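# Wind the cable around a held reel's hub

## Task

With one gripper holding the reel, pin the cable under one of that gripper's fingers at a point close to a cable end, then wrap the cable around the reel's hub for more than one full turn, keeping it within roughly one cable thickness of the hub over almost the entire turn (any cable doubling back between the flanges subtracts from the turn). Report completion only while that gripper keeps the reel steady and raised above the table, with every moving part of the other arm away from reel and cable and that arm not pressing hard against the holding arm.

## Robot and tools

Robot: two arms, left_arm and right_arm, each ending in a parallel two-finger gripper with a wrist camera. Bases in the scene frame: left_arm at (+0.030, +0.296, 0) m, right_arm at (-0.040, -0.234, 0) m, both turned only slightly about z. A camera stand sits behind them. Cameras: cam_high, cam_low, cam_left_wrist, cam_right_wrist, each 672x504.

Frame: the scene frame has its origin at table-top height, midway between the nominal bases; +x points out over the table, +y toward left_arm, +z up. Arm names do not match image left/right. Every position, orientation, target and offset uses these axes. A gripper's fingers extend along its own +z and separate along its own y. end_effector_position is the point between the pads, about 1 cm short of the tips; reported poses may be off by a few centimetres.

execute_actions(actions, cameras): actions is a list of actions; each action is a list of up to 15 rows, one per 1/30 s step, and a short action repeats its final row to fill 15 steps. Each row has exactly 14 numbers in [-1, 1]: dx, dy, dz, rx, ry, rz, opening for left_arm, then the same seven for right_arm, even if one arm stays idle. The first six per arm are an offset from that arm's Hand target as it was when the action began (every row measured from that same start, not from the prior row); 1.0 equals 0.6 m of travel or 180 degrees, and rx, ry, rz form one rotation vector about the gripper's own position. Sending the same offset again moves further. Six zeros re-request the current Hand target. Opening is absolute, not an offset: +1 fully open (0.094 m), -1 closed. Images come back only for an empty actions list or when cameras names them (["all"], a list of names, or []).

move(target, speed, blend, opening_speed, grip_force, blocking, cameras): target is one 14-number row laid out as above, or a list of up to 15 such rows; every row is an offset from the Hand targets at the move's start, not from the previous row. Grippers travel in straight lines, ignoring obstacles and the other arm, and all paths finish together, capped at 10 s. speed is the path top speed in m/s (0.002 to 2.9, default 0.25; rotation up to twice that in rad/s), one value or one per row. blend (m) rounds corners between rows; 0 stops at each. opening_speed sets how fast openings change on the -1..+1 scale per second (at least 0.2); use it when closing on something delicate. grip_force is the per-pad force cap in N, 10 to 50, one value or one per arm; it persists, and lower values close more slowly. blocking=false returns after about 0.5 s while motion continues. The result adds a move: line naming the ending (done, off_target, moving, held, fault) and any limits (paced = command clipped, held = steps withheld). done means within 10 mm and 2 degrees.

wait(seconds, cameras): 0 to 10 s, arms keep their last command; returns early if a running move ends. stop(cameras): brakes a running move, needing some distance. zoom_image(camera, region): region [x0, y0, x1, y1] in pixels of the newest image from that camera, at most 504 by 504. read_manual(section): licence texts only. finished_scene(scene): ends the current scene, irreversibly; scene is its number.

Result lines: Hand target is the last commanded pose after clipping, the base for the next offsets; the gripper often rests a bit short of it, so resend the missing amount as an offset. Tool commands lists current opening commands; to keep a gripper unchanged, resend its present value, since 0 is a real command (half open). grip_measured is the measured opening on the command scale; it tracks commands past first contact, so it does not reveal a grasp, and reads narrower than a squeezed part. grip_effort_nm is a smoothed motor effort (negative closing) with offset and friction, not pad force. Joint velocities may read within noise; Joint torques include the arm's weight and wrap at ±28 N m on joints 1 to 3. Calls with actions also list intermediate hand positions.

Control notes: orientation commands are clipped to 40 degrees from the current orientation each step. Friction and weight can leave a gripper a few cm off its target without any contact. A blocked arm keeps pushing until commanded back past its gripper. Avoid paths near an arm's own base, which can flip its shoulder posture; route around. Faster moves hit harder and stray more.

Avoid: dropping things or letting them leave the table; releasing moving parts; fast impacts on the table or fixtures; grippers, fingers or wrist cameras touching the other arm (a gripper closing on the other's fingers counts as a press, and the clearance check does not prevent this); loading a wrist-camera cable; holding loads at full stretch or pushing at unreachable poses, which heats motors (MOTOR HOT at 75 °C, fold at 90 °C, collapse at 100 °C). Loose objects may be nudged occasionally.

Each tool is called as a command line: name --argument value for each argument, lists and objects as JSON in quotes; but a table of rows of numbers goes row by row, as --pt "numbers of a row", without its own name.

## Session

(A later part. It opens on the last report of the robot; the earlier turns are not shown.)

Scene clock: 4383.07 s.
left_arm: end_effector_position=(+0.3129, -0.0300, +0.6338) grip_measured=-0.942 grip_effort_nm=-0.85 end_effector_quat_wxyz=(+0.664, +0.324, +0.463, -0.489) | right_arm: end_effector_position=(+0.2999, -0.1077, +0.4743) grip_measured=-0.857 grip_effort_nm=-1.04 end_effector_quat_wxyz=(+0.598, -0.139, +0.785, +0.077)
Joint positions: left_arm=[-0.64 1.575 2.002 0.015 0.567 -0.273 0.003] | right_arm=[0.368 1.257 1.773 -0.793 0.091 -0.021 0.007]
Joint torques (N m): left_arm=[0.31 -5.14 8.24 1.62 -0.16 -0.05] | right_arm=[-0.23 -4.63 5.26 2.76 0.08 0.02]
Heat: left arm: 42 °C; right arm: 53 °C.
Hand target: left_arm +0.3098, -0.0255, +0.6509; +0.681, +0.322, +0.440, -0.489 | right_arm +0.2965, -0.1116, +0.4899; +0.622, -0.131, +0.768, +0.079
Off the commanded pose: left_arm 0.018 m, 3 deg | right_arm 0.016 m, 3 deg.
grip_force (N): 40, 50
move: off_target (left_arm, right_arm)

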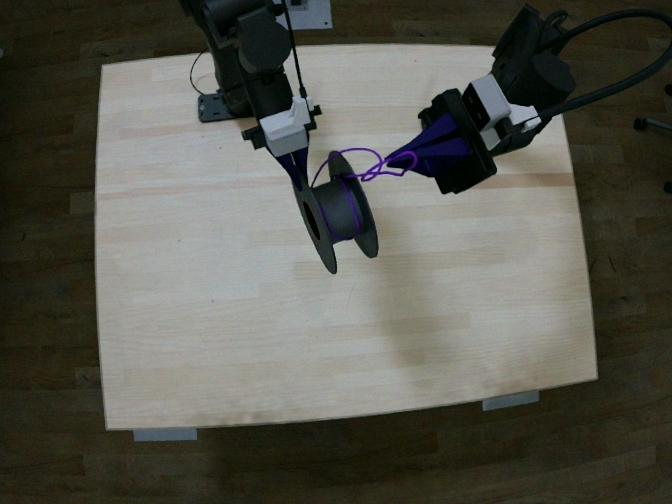

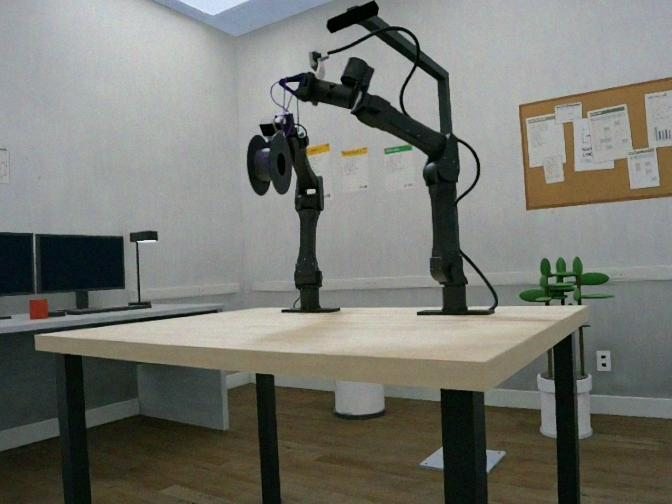

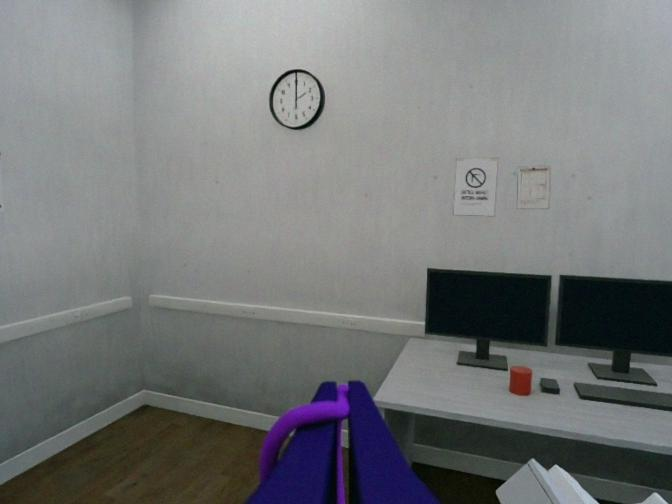

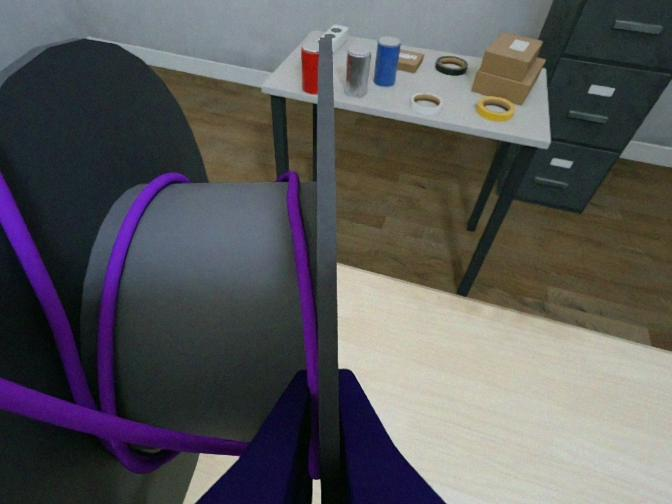

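zoom_image --camera "cam_right_wrist" --region '[0, 150, 340, 504]'

zoom_image --camera "cam_high" --region '[270, 90, 450, 290]'

zoom_image --camera "cam_low" --region '[230, 60, 350, 220]'

Scaled by 1.424.

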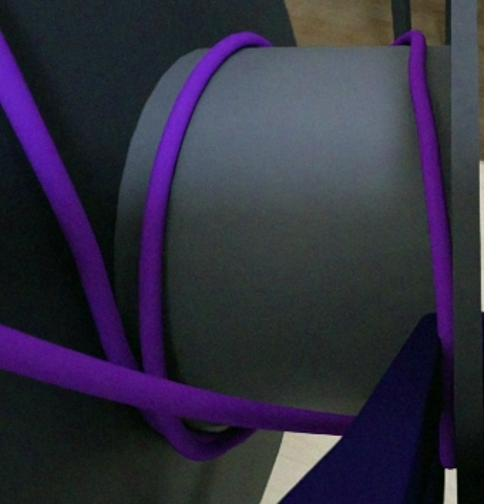

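Scaled by 2.520.

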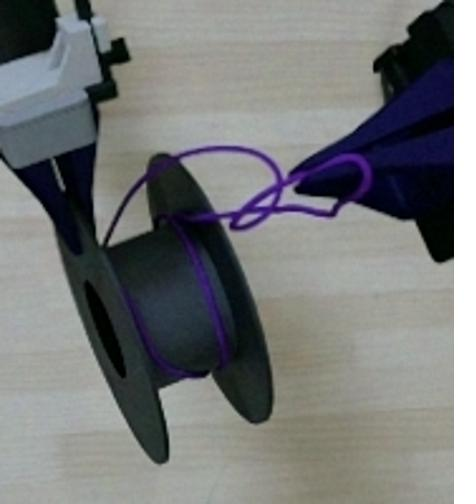

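Scaled by 3.150.

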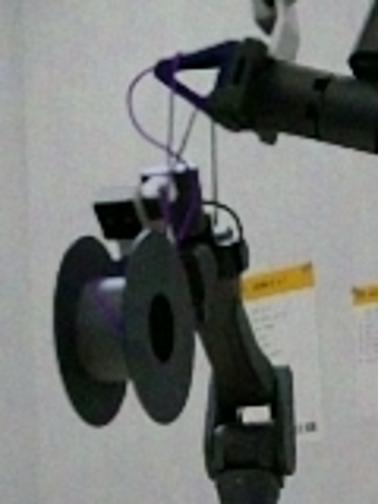

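move --pt "-0.147 -0.0025 0.0 0.0106 0.0034 0 -1 0 0 0 0 0 0 -1" --pt "-0.283 -0.0105 -0.065 0.037 0.012 0 -1 0 0 0 0 0 0 -1" --pt "-0.3963 -0.0112 -0.1983 0.074 0.024 0 -1 0 0 0 0 0 0 -1" --pt "-0.4282 -0.0213 -0.315 0.1004 0.0326 0 -1 0 0 0 0 0 0 -1" --speed 0.15 --blend '[0.03,0.03,0.03,0]' --cameras '["all"]'

Scene clock: 4460.90 s.
left_arm: end_effector_position=(+0.0522, -0.0442, +0.4553) grip_measured=-0.942 grip_effort_nm=-0.85 end_effector_quat_wxyz=(+0.595, +0.414, +0.548, -0.419) | right_arm: end_effector_position=(+0.2985, -0.1083, +0.4762) grip_measured=-0.857 grip_effort_nm=-1.04 end_effector_quat_wxyz=(+0.600, -0.139, +0.784, +0.078)
Joint positions: left_arm=[-1.778 0.973 1.155 -0.116 -0.509 0.066 0.003] | right_arm=[0.368 1.252 1.773 -0.792 0.091 -0.021 0.007]
Joint torques (N m): left_arm=[-0.66 -3.11 5.65 1.71 -0.14 -0.09] | right_arm=[-0.28 -4.21 5.24 2.76 0.08 0.04]
Heat: left arm: 40 °C; right arm: 52 °C.
Hand target: left_arm +0.0528, -0.0383, +0.4619; +0.599, +0.399, +0.545, -0.430 | right_arm +0.2965, -0.1116, +0.4898; +0.622, -0.131, +0.768, +0.079
Off the commanded pose: left_arm 0.009 m, 2 deg | right_arm 0.014 m, 3 deg.
grip_force (N): 40, 50
move: off_target (right_arm)

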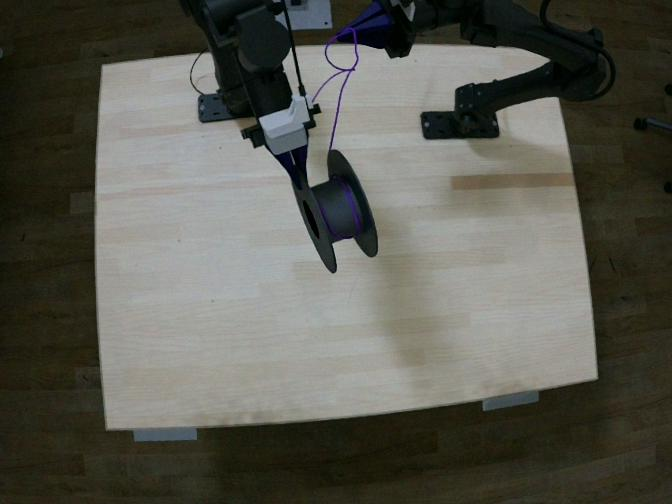

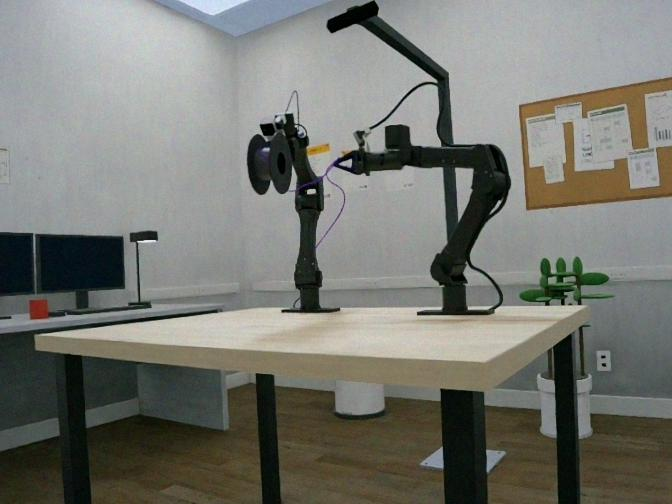

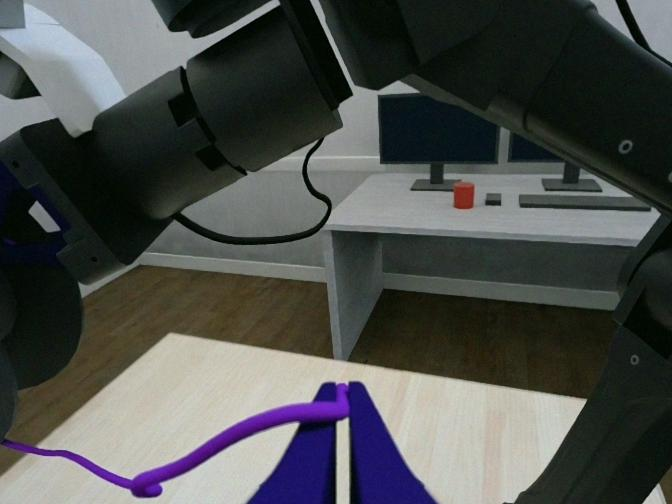

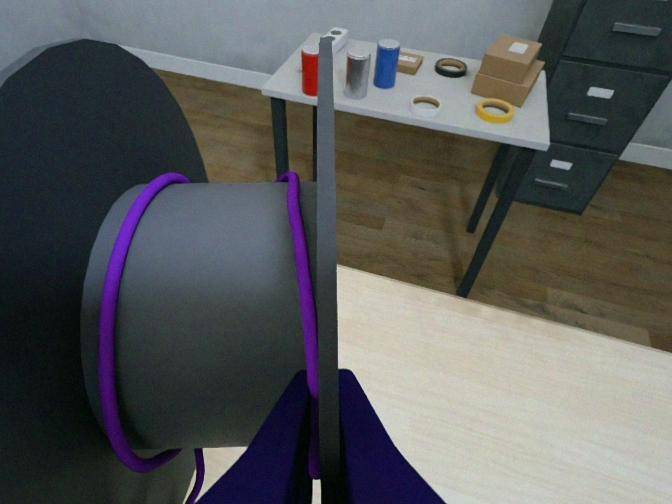

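move --pt "0.0295 0.018 0.1333 -0.0264 -0.0086 0 -1 0 0 0 0 0 0 -1" --pt "0.1303 0.0585 0.25 -0.0634 -0.0206 0 -1 0 0 0 0 0 0 -1" --pt "0.2655 0.1012 0.2833 -0.0793 -0.0258 0 -1 0 0 0 0 0 0 -1" --pt "0.3927 0.1413 0.275 -0.0793 -0.0258 0 -1 0 0 0 0 0 0 -1" --speed 0.14 --blend '[0.02,0.03,0.03,0]' --cameras '["all"]'

Scene clock: 4513.43 s.
left_arm: end_effector_position=(+0.2904, +0.0367, +0.5997) grip_measured=-0.942 grip_effort_nm=-0.85 end_effector_quat_wxyz=(+0.629, +0.346, +0.493, -0.492) | right_arm: end_effector_position=(+0.3001, -0.1075, +0.4828) grip_measured=-0.857 grip_effort_nm=-1.04 end_effector_quat_wxyz=(+0.611, -0.137, +0.776, +0.080)
Joint positions: left_arm=[-0.43 1.34 1.72 0.03 0.81 -0.358 0.003] | right_arm=[0.368 1.252 1.773 -0.765 0.09 -0.021 0.007]
Joint torques (N m): left_arm=[1.17 -3.69 8.9 1.67 -0.47 -0.03] | right_arm=[-0.28 -4.1 5.26 2.43 0.09 0.04]
Heat: left arm: 40 °C; right arm: 51 °C.
Hand target: left_arm +0.2885, +0.0466, +0.6268; +0.665, +0.339, +0.463, -0.478 | right_arm +0.2966, -0.1116, +0.4899; +0.622, -0.131, +0.768, +0.079
Off the commanded pose: left_arm 0.029 m, 6 deg | right_arm 0.009 m, 2 deg.
grip_force (N): 40, 50
move: off_target (left_arm)

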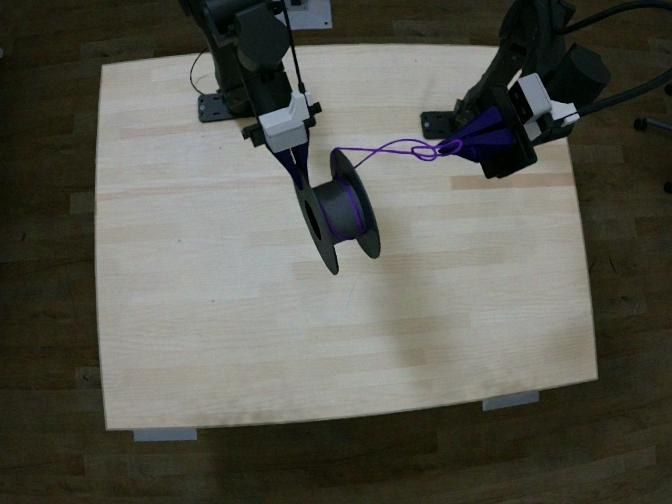

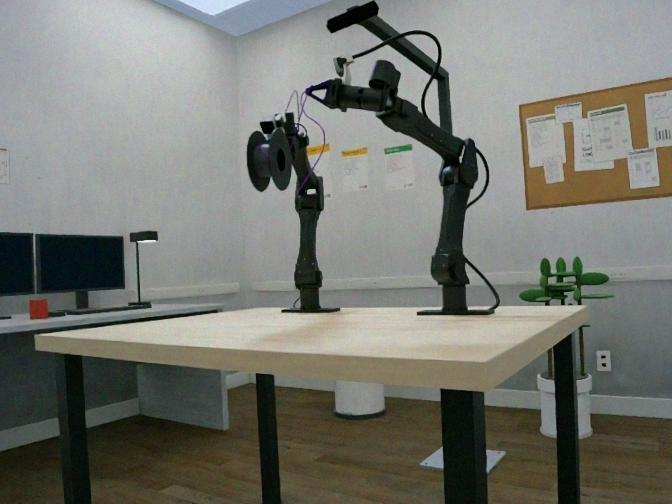

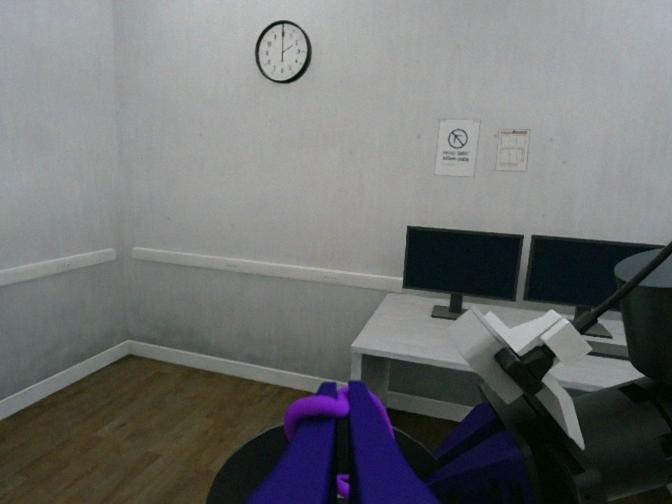

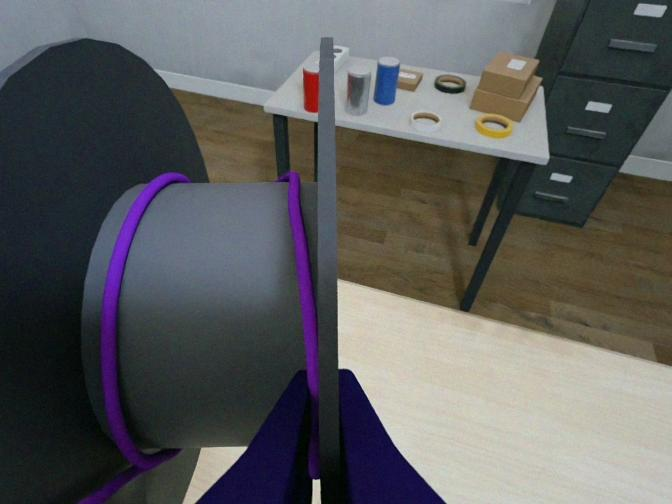

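move --pt "0.053 -0.1392 -0.0117 0 0 0 -1 0 0 0 0 0 0 -1" --pt "0.1563 -0.1065 -0.02 0.0106 0.0034 0 -1 0 0 0 0 0 0 -1" --speed 0.13 --blend '[0.015,0]' --cameras '["all"]'

Scene clock: 4544.63 s.
left_arm: end_effector_position=(+0.3789, -0.0207, +0.6077) grip_measured=-0.942 grip_effort_nm=-0.85 end_effector_quat_wxyz=(+0.648, +0.351, +0.480, -0.476) | right_arm: end_effector_position=(+0.2991, -0.1079, +0.4788) grip_measured=-0.857 grip_effort_nm=-1.04 end_effector_quat_wxyz=(+0.605, -0.138, +0.781, +0.079)
Joint positions: left_arm=[-0.485 1.741 2.127 0.024 0.745 -0.288 0.003] | right_arm=[0.368 1.252 1.773 -0.781 0.09 -0.021 0.007]
Joint torques (N m): left_arm=[0.7 -6.58 8.2 1.28 -0.25 -0.05] | right_arm=[-0.25 -4.19 5.34 2.62 0.07 0.03]
Heat: left arm: 42 °C; right arm: 46 °C.
Hand target: left_arm +0.3822, -0.0172, +0.6150; +0.657, +0.347, +0.475, -0.472 | right_arm +0.2965, -0.1116, +0.4898; +0.622, -0.131, +0.768, +0.079
Off the commanded pose: left_arm 0.009 m, 1 deg | right_arm 0.012 m, 3 deg.
grip_force (N): 40, 50
move: off_target (right_arm)

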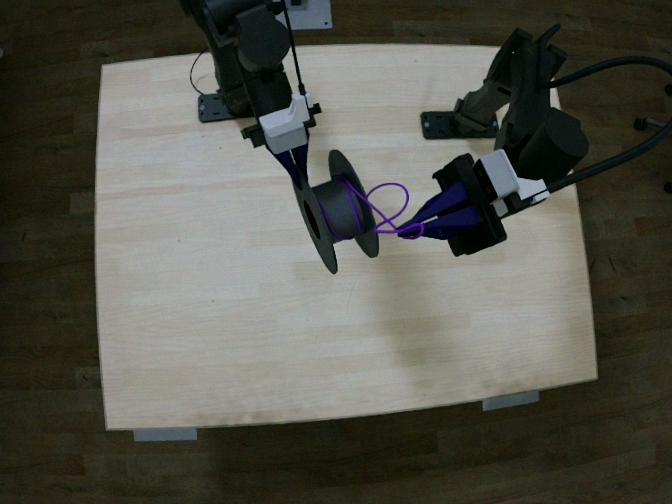

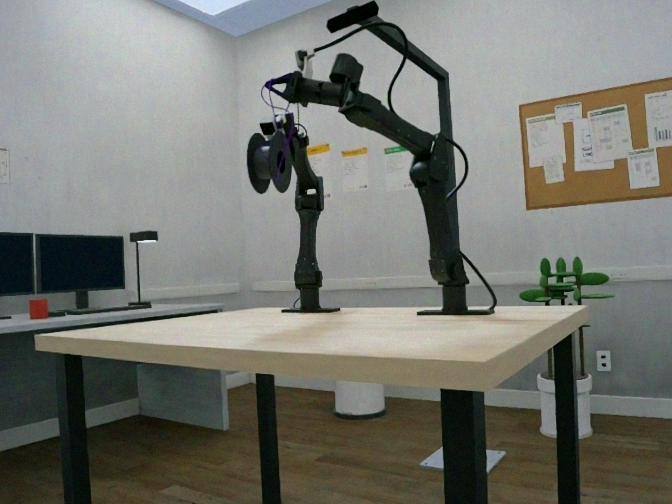

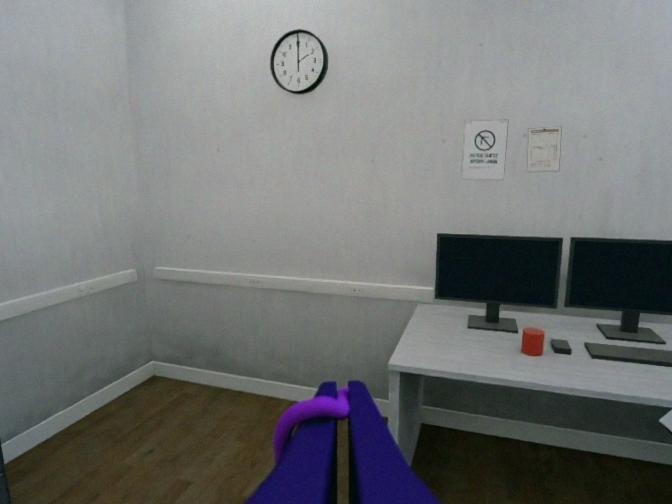

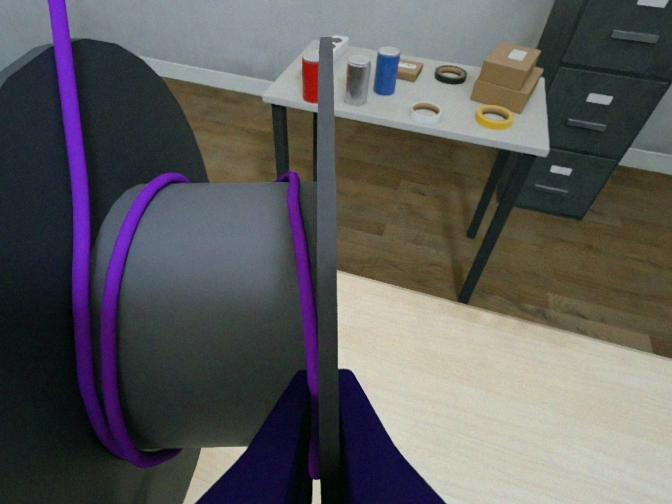

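move --pt "0.0955 0.03 -0.05 0.0211 0.0069 0 -1 0 0 0 0 0 0 -1" --pt "0.1692 0.0182 -0.145 0.0423 0.0137 0 -1 0 0 0 0 0 0 -1" --pt "0.198 0.0098 -0.2533 0.0687 0.0223 0 -1 0 0 0 0 0 0 -1" --speed 0.13 --blend '[0.03,0.03,0]' --cameras '["all"]'

Scene clock: 4553.73 s.
left_arm: end_effector_position=(+0.4576, -0.0239, +0.4822) grip_measured=-0.942 grip_effort_nm=-0.85 end_effector_quat_wxyz=(+0.578, +0.437, +0.512, -0.462) | right_arm: end_effector_position=(+0.3048, -0.1107, +0.4789) grip_measured=-0.857 grip_effort_nm=-1.04 end_effector_quat_wxyz=(+0.609, -0.129, +0.779, +0.070)
Joint positions: left_arm=[-0.36 1.93 2.041 0.071 1.022 -0.124 0.003] | right_arm=[0.368 1.259 1.766 -0.759 0.117 -0.02 0.007]
Joint torques (N m): left_arm=[3.32 -7.47 4.79 1.36 -0.92 0.19] | right_arm=[-0.24 -4.85 5.86 2.38 -0.15 0.01]
Heat: left arm: 41 °C; right arm: 46 °C.
Hand target: left_arm +0.5011, -0.0114, +0.4629; +0.599, +0.399, +0.545, -0.430 | right_arm +0.2964, -0.1116, +0.4900; +0.622, -0.131, +0.768, +0.079
Off the commanded pose: left_arm 0.049 m, 7 deg | right_arm 0.014 m, 2 deg.
grip_force (N): 40, 50
move: off_target (left_arm, right_arm)

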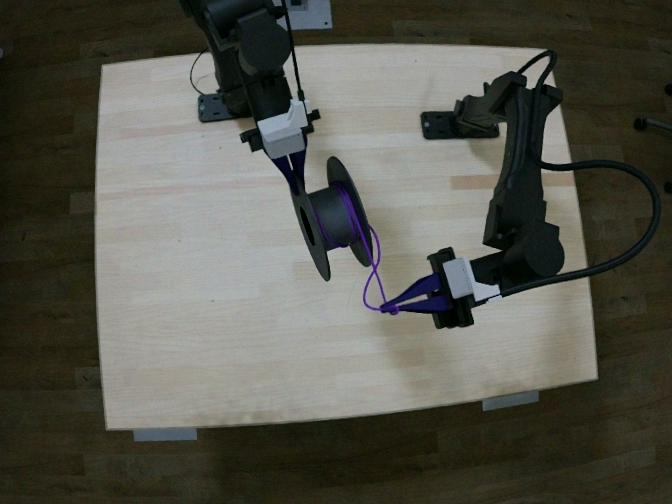

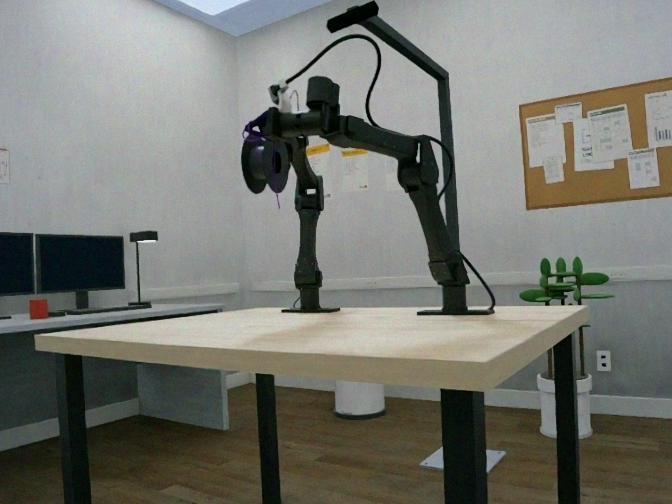

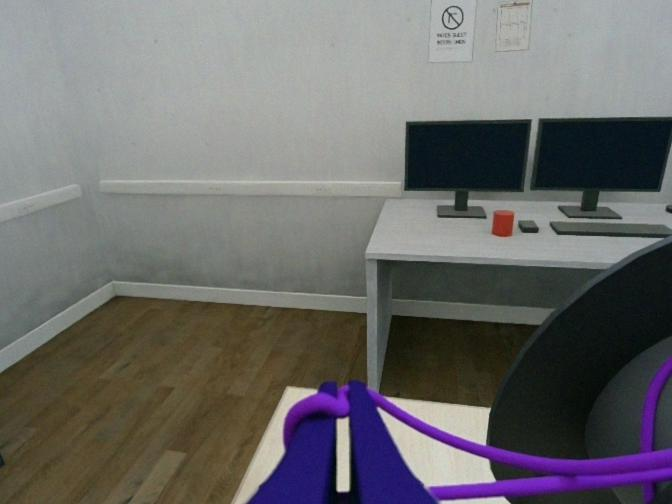

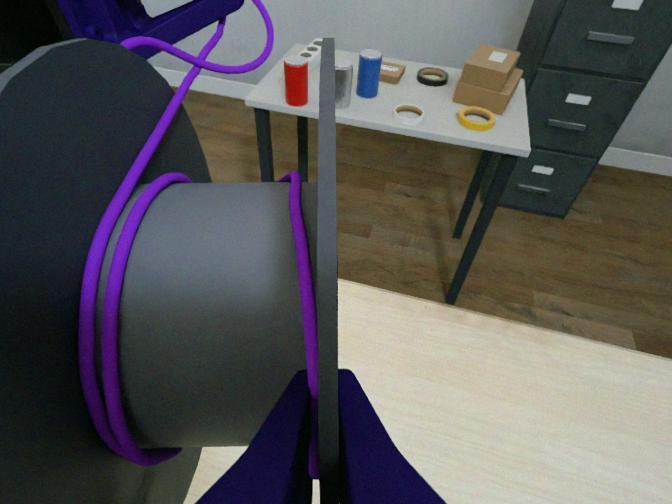

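move --target '[-0.0652,-0.0177,0.0252,0,0,0,-1,0,0,0,0,0,0,-1]' --speed 0.06 --cameras '["cam_right_wrist","cam_low","cam_left_wrist"]'

Scene clock: 4577.03 s.
left_arm: end_effector_position=(+0.4587, -0.0309, +0.4691) grip_measured=-0.943 grip_effort_nm=-0.85 end_effector_quat_wxyz=(+0.579, +0.416, +0.537, -0.452) | right_arm: end_effector_position=(+0.3041, -0.1116, +0.4742) grip_measured=-0.857 grip_effort_nm=-1.04 end_effector_quat_wxyz=(+0.602, -0.130, +0.785, +0.067)
Joint positions: left_arm=[-0.388 1.892 1.961 0.064 0.938 -0.112 0.003] | right_arm=[0.368 1.26 1.766 -0.778 0.12 -0.02 0.007]
Joint torques (N m): left_arm=[0.46 -12.9 5.23 1.21 -0.65 0.12] | right_arm=[-0.25 -4.98 5.79 2.59 -0.18 0.01]
Heat: left arm: 40 °C; right arm: 45 °C.
Hand target: left_arm +0.4619, -0.0221, +0.4780; +0.599, +0.399, +0.545, -0.430 | right_arm +0.2964, -0.1116, +0.4900; +0.622, -0.131, +0.768, +0.079
Off the commanded pose: left_arm 0.013 m, 4 deg | right_arm 0.018 m, 3 deg.
grip_force (N): 40, 50
move: off_target (left_arm, right_arm)
Images, in order (width x height): cam_low 672x504, cam_left_wrist 672x504, cam_right_wrist 672x504.

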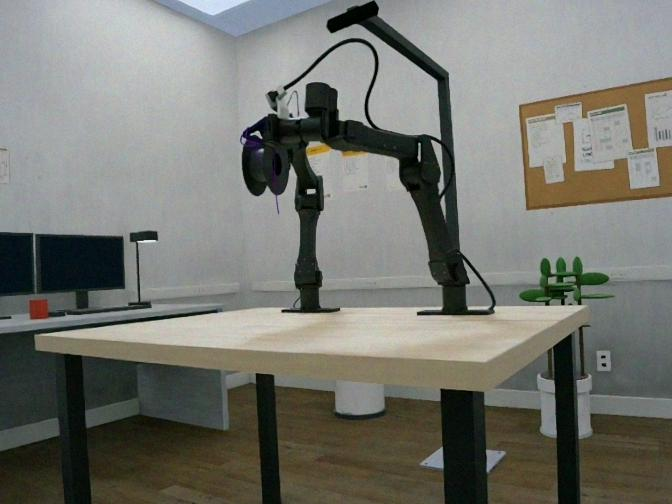

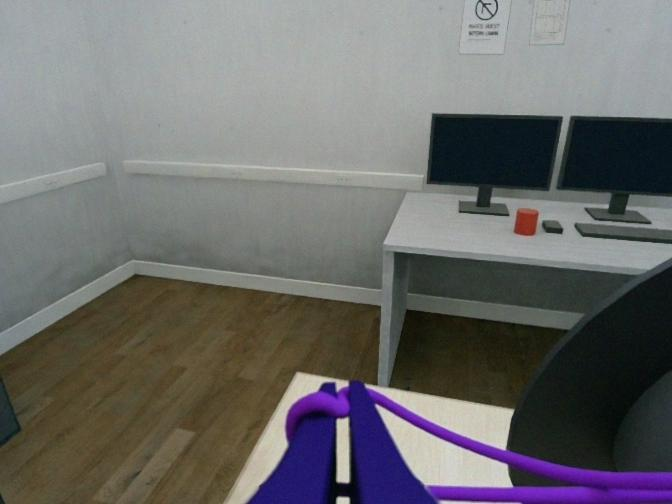

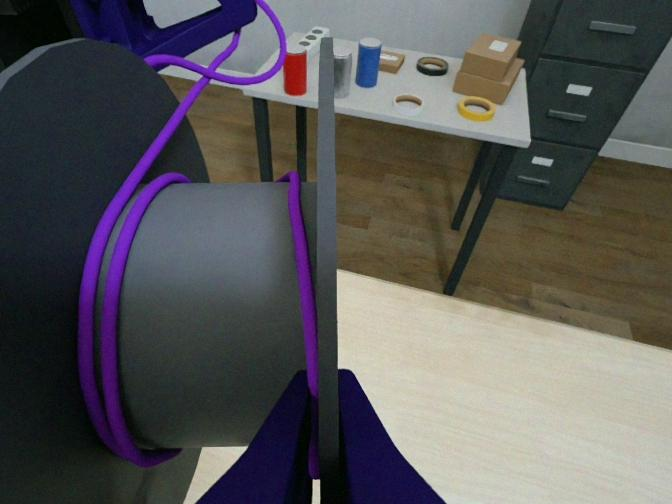

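move --target '[-0.02,-0.01,-0.09,0,0,0,-1,0,0,0,0,0,0,-1]' --speed 0.08 --cameras '["cam_right_wrist","cam_low","cam_left_wrist","cam_high"]'

Scene clock: 4586.83 s.
left_arm: end_effector_position=(+0.4468, -0.0363, +0.4154) grip_measured=-0.943 grip_effort_nm=-0.85 end_effector_quat_wxyz=(+0.577, +0.413, +0.542, -0.450) | right_arm: end_effector_position=(+0.3022, -0.1124, +0.4674) grip_measured=-0.857 grip_effort_nm=-1.04 end_effector_quat_wxyz=(+0.591, -0.132, +0.793, +0.064)
Joint positions: left_arm=[-0.414 1.807 1.643 0.279 0.904 -0.103 0.003] | right_arm=[0.368 1.26 1.766 -0.806 0.12 -0.02 0.007]
Joint torques (N m): left_arm=[0.46 -12.26 5.27 1.42 -0.56 0.1] | right_arm=[-0.27 -5.07 5.81 2.87 -0.15 -0.01]
Heat: left arm: 39 °C; right arm: 46 °C.
Hand target: left_arm +0.4498, -0.0281, +0.4242; +0.599, +0.399, +0.545, -0.430 | right_arm +0.2964, -0.1117, +0.4900; +0.622, -0.131, +0.768, +0.079
Off the commanded pose: left_arm 0.012 m, 4 deg | right_arm 0.023 m, 5 deg.
grip_force (N): 40, 50
move: off_target (left_arm, right_arm)

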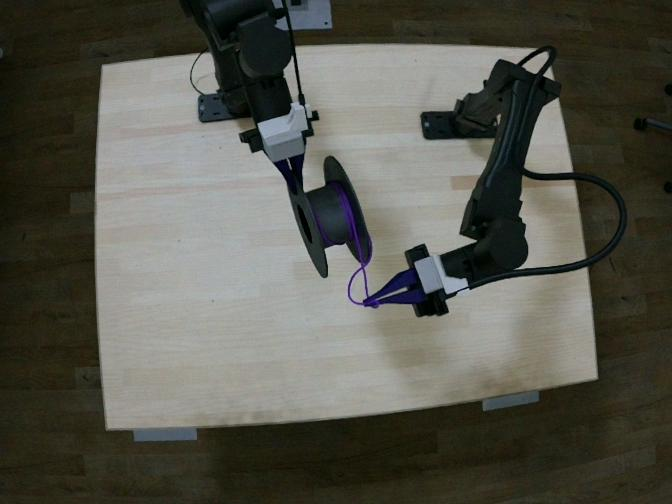

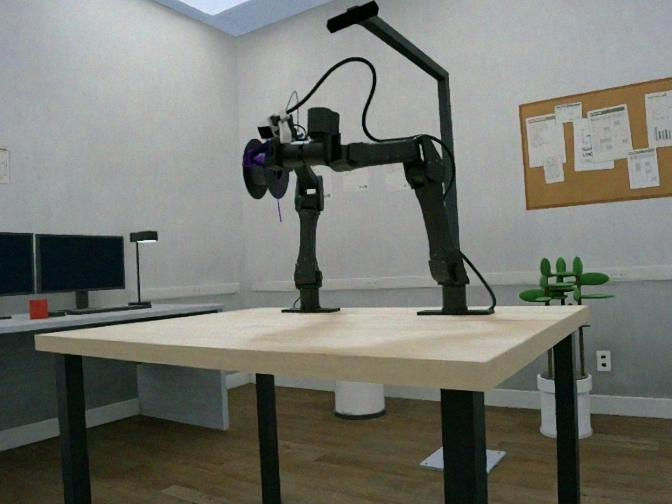

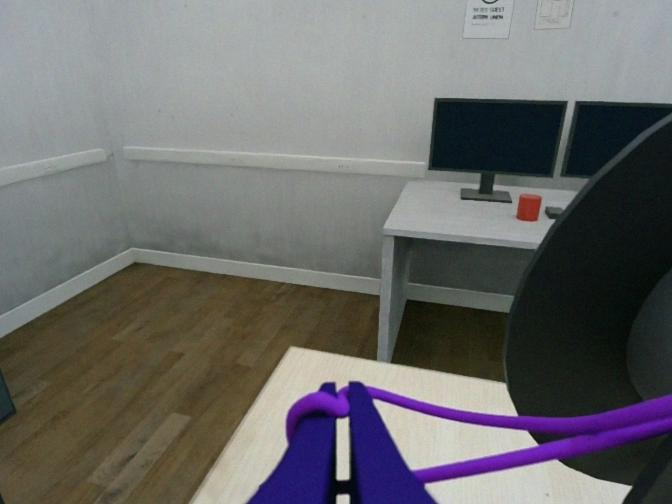

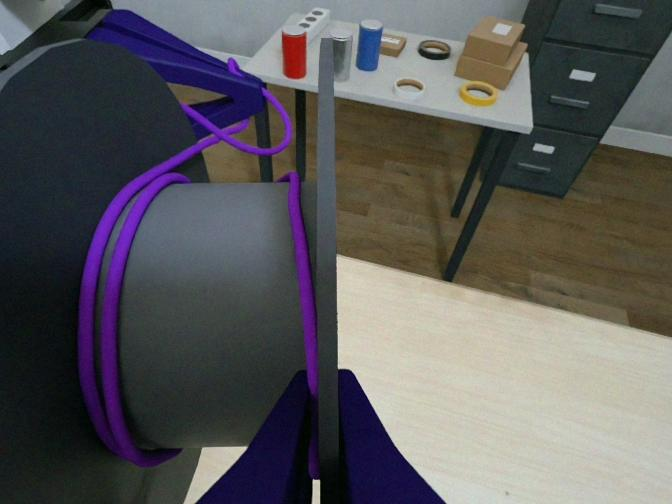

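move --pt "0 0 0 0 0 0 -0.5 0 0 0 0 0 0 -1" --opening_speed 0.5 --cameras '["cam_right_wrist","cam_low","cam_left_wrist","cam_high"]'

Scene clock: 4596.60 s.
left_arm: end_effector_position=(+0.4541, -0.0343, +0.4139) grip_measured=-0.502 grip_effort_nm=0.10 end_effector_quat_wxyz=(+0.585, +0.399, +0.552, -0.440) | right_arm: end_effector_position=(+0.3006, -0.1102, +0.4683) grip_measured=-0.857 grip_effort_nm=-1.04 end_effector_quat_wxyz=(+0.591, -0.136, +0.792, +0.070)
Joint positions: left_arm=[-0.414 1.807 1.637 0.28 0.863 -0.103 0.023] | right_arm=[0.368 1.257 1.766 -0.806 0.105 -0.02 0.007]
Joint torques (N m): left_arm=[0.38 -12.22 5.75 1.4 -0.2 0.09] | right_arm=[-0.25 -4.81 5.76 2.87 -0.06 0.03]
Heat: left arm: 40 °C; right arm: 46 °C.
Hand target: left_arm +0.4499, -0.0281, +0.4240; +0.599, +0.399, +0.545, -0.430 | right_arm +0.2965, -0.1116, +0.4900; +0.622, -0.131, +0.768, +0.079
Off the commanded pose: left_arm 0.013 m, 2 deg | right_arm 0.022 m, 5 deg.
grip_force (N): 40, 50
move: off_target (left_arm, right_arm)

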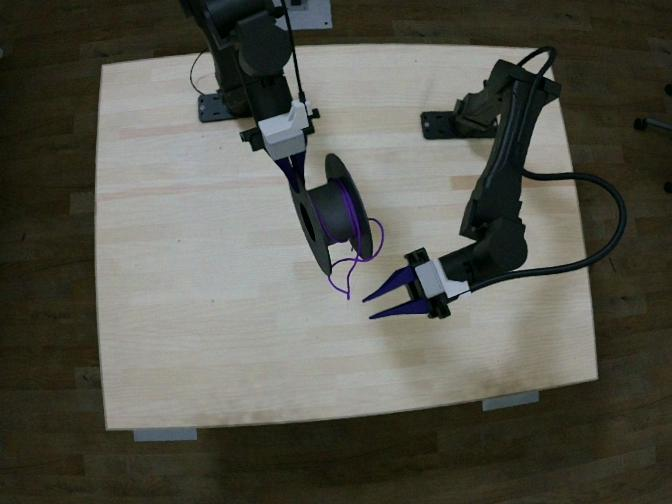

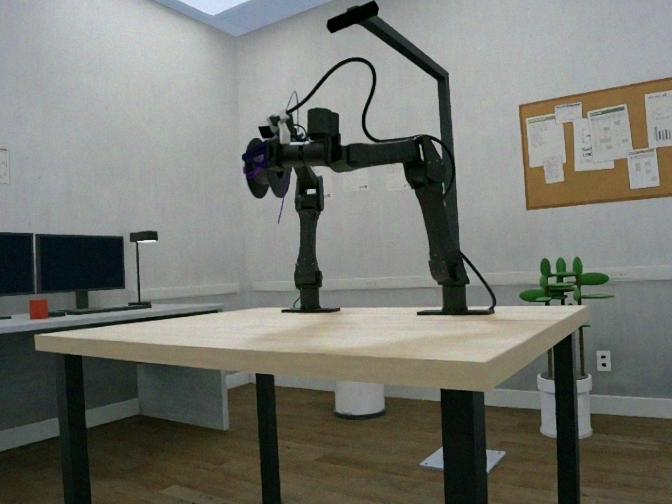

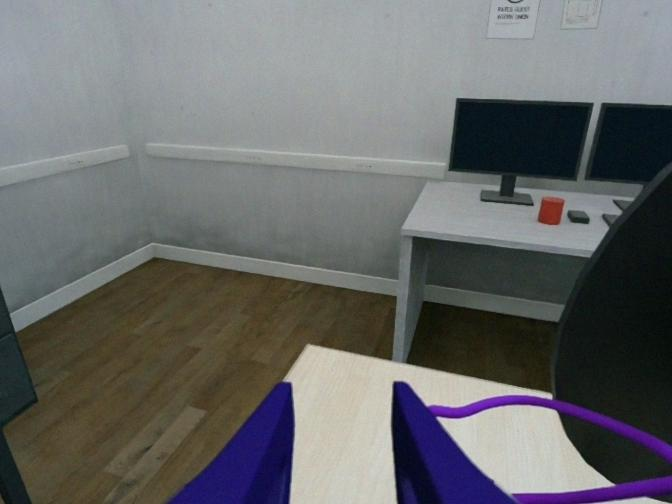

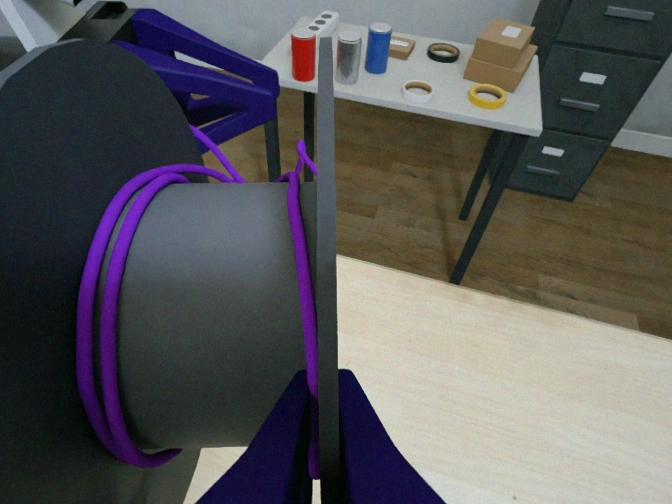

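zoom_image --camera "cam_high" --region '[280, 140, 440, 320]'

zoom_image --camera "cam_right_wrist" --region '[60, 110, 340, 490]'

zoom_image --camera "cam_low" --region '[220, 110, 340, 240]'

Scaled by 2.800.

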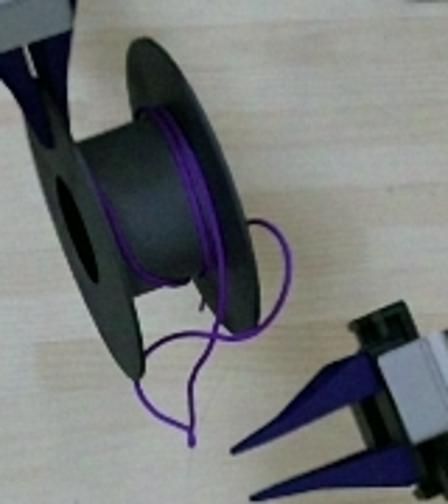

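Scaled by 1.326.

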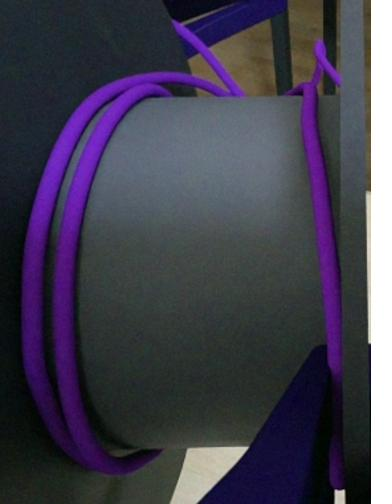

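Scaled by 3.877.

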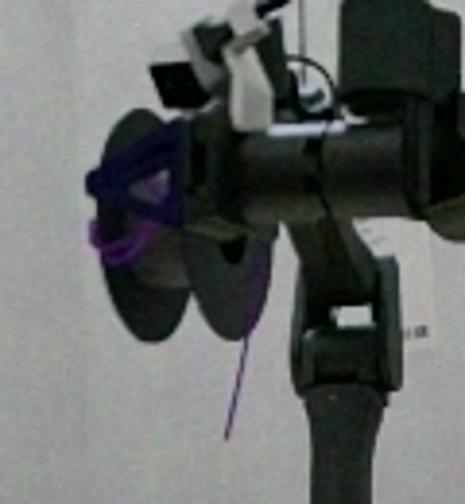

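move --pt "0.0627 0.0072 0.0 0 0 0 -0.3 0 0 0 0 0 0 -1" --pt "-0.0273 0.1972 -0.0692 0 0 0 -0.3 0 0 0 0 0 0 -1" --pt "-0.1935 0.1972 -0.2108 0 0 0 -0.1 0 0 0 0 0 0 -1" --speed 0.15 --blend '[0.01,0.03,0]' --cameras '["all"]'

Scene clock: 4644.67 s.
left_arm: end_effector_position=(+0.3382, +0.0899, +0.2908) grip_measured=-0.102 grip_effort_nm=0.10 end_effector_quat_wxyz=(+0.586, +0.398, +0.554, -0.437) | right_arm: end_effector_position=(+0.3006, -0.1102, +0.4683) grip_measured=-0.857 grip_effort_nm=-1.03 end_effector_quat_wxyz=(+0.591, -0.136, +0.792, +0.070)
Joint positions: left_arm=[-0.147 1.337 0.653 0.842 1.121 -0.162 0.042] | right_arm=[0.368 1.257 1.766 -0.806 0.105 -0.02 0.007]
Joint torques (N m): left_arm=[-0.49 -6.8 5.19 1.41 -0.25 -0.03] | right_arm=[-0.32 -4.81 5.74 2.88 -0.03 0]
Heat: left arm: 39 °C; right arm: 46 °C.
Hand target: left_arm +0.3338, +0.0902, +0.2975; +0.599, +0.399, +0.545, -0.430 | right_arm +0.2965, -0.1116, +0.4900; +0.622, -0.131, +0.768, +0.079
Off the commanded pose: left_arm 0.008 m, 2 deg | right_arm 0.022 m, 5 deg.
grip_force (N): 40, 50
move: off_target (right_arm)

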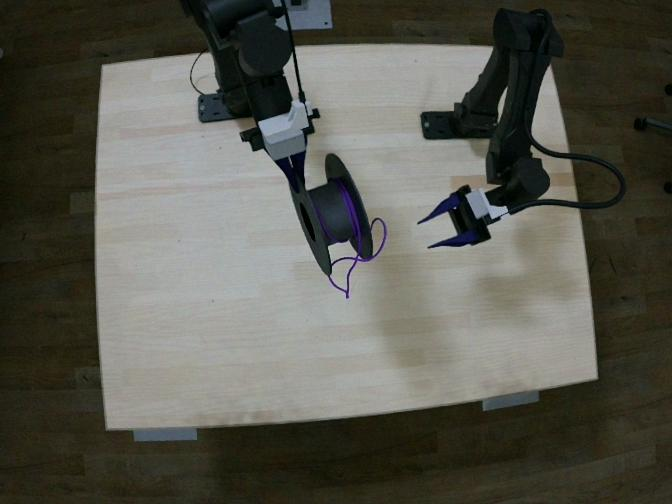

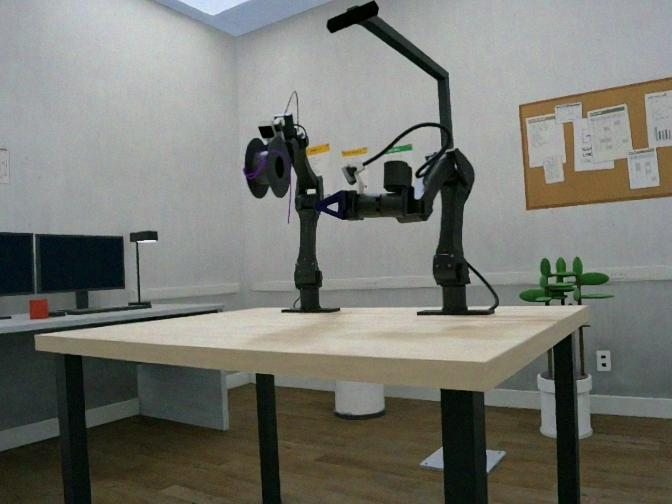

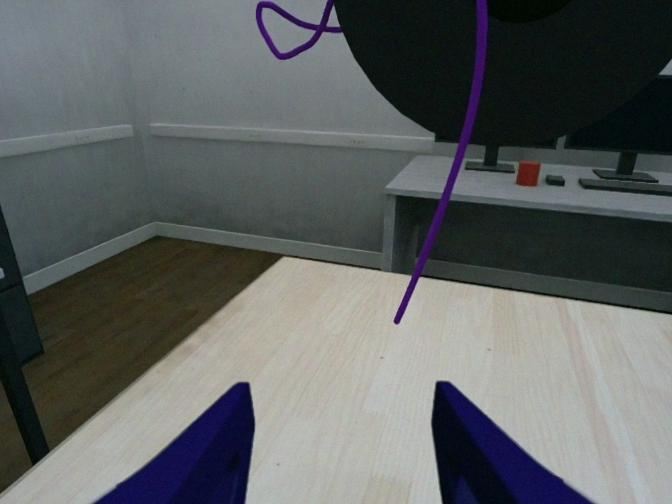

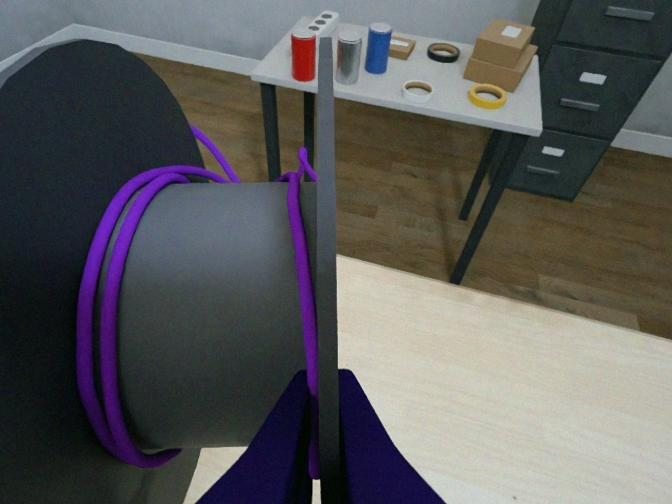

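move --pt "-0.0492 -0.0155 0.0133 0 0 0 -0.1 0 0 0 0 0 0 -1" --pt "-0.0125 -0.1312 0.02 0 0 0 -0.1 0 0 0 0 0 0 -1" --pt "-0.0125 -0.1312 0.02 0 0 0 -1 0 0 0 0 0 0 -1" --speed 0.12 --cameras '["cam_left_wrist","cam_right_wrist","cam_high"]'

Scene clock: 4662.97 s.
left_arm: end_effector_position=(+0.3200, +0.0144, +0.3019) grip_measured=-0.988 grip_effort_nm=-0.66 end_effector_quat_wxyz=(+0.589, +0.398, +0.550, -0.437) | right_arm: end_effector_position=(+0.3006, -0.1102, +0.4683) grip_measured=-0.857 grip_effort_nm=-1.04 end_effector_quat_wxyz=(+0.591, -0.136, +0.792, +0.070)
Joint positions: left_arm=[-0.448 1.328 0.702 0.741 0.822 -0.096 0.001] | right_arm=[0.368 1.257 1.766 -0.806 0.105 -0.02 0.007]
Joint torques (N m): left_arm=[-0.46 -3.67 9.33 1.34 -0.22 0.11] | right_arm=[-0.25 -4.78 5.74 2.88 -0.05 0.03]
Heat: left arm: 39 °C; right arm: 47 °C.
Hand target: left_arm +0.3263, +0.0115, +0.3095; +0.599, +0.399, +0.545, -0.430 | right_arm +0.2965, -0.1116, +0.4900; +0.622, -0.131, +0.768, +0.079
Off the commanded pose: left_arm 0.010 m, 2 deg | right_arm 0.022 m, 5 deg.
grip_force (N): 40, 50
move: off_target (right_arm)
Images, in order (width x height): cam_high 672x504, cam_left_wrist 672x504, cam_right_wrist 672x504.

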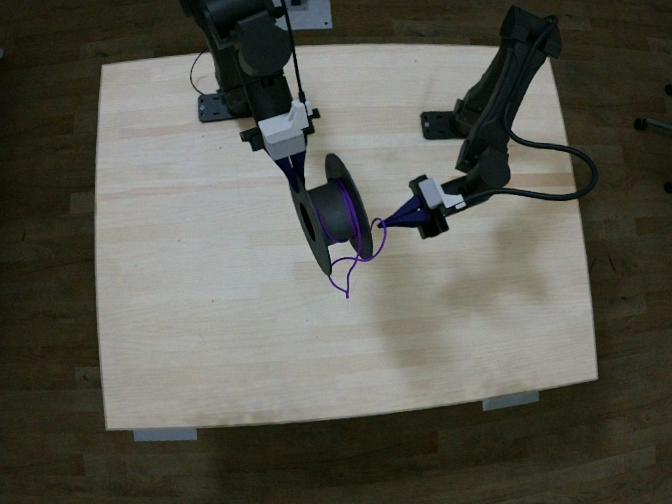

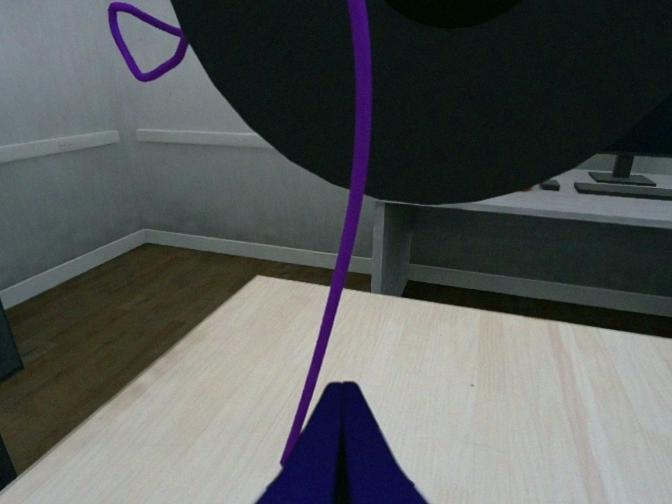

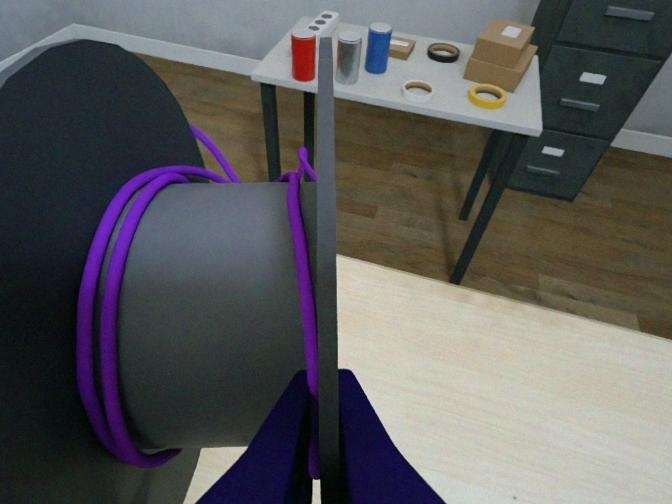

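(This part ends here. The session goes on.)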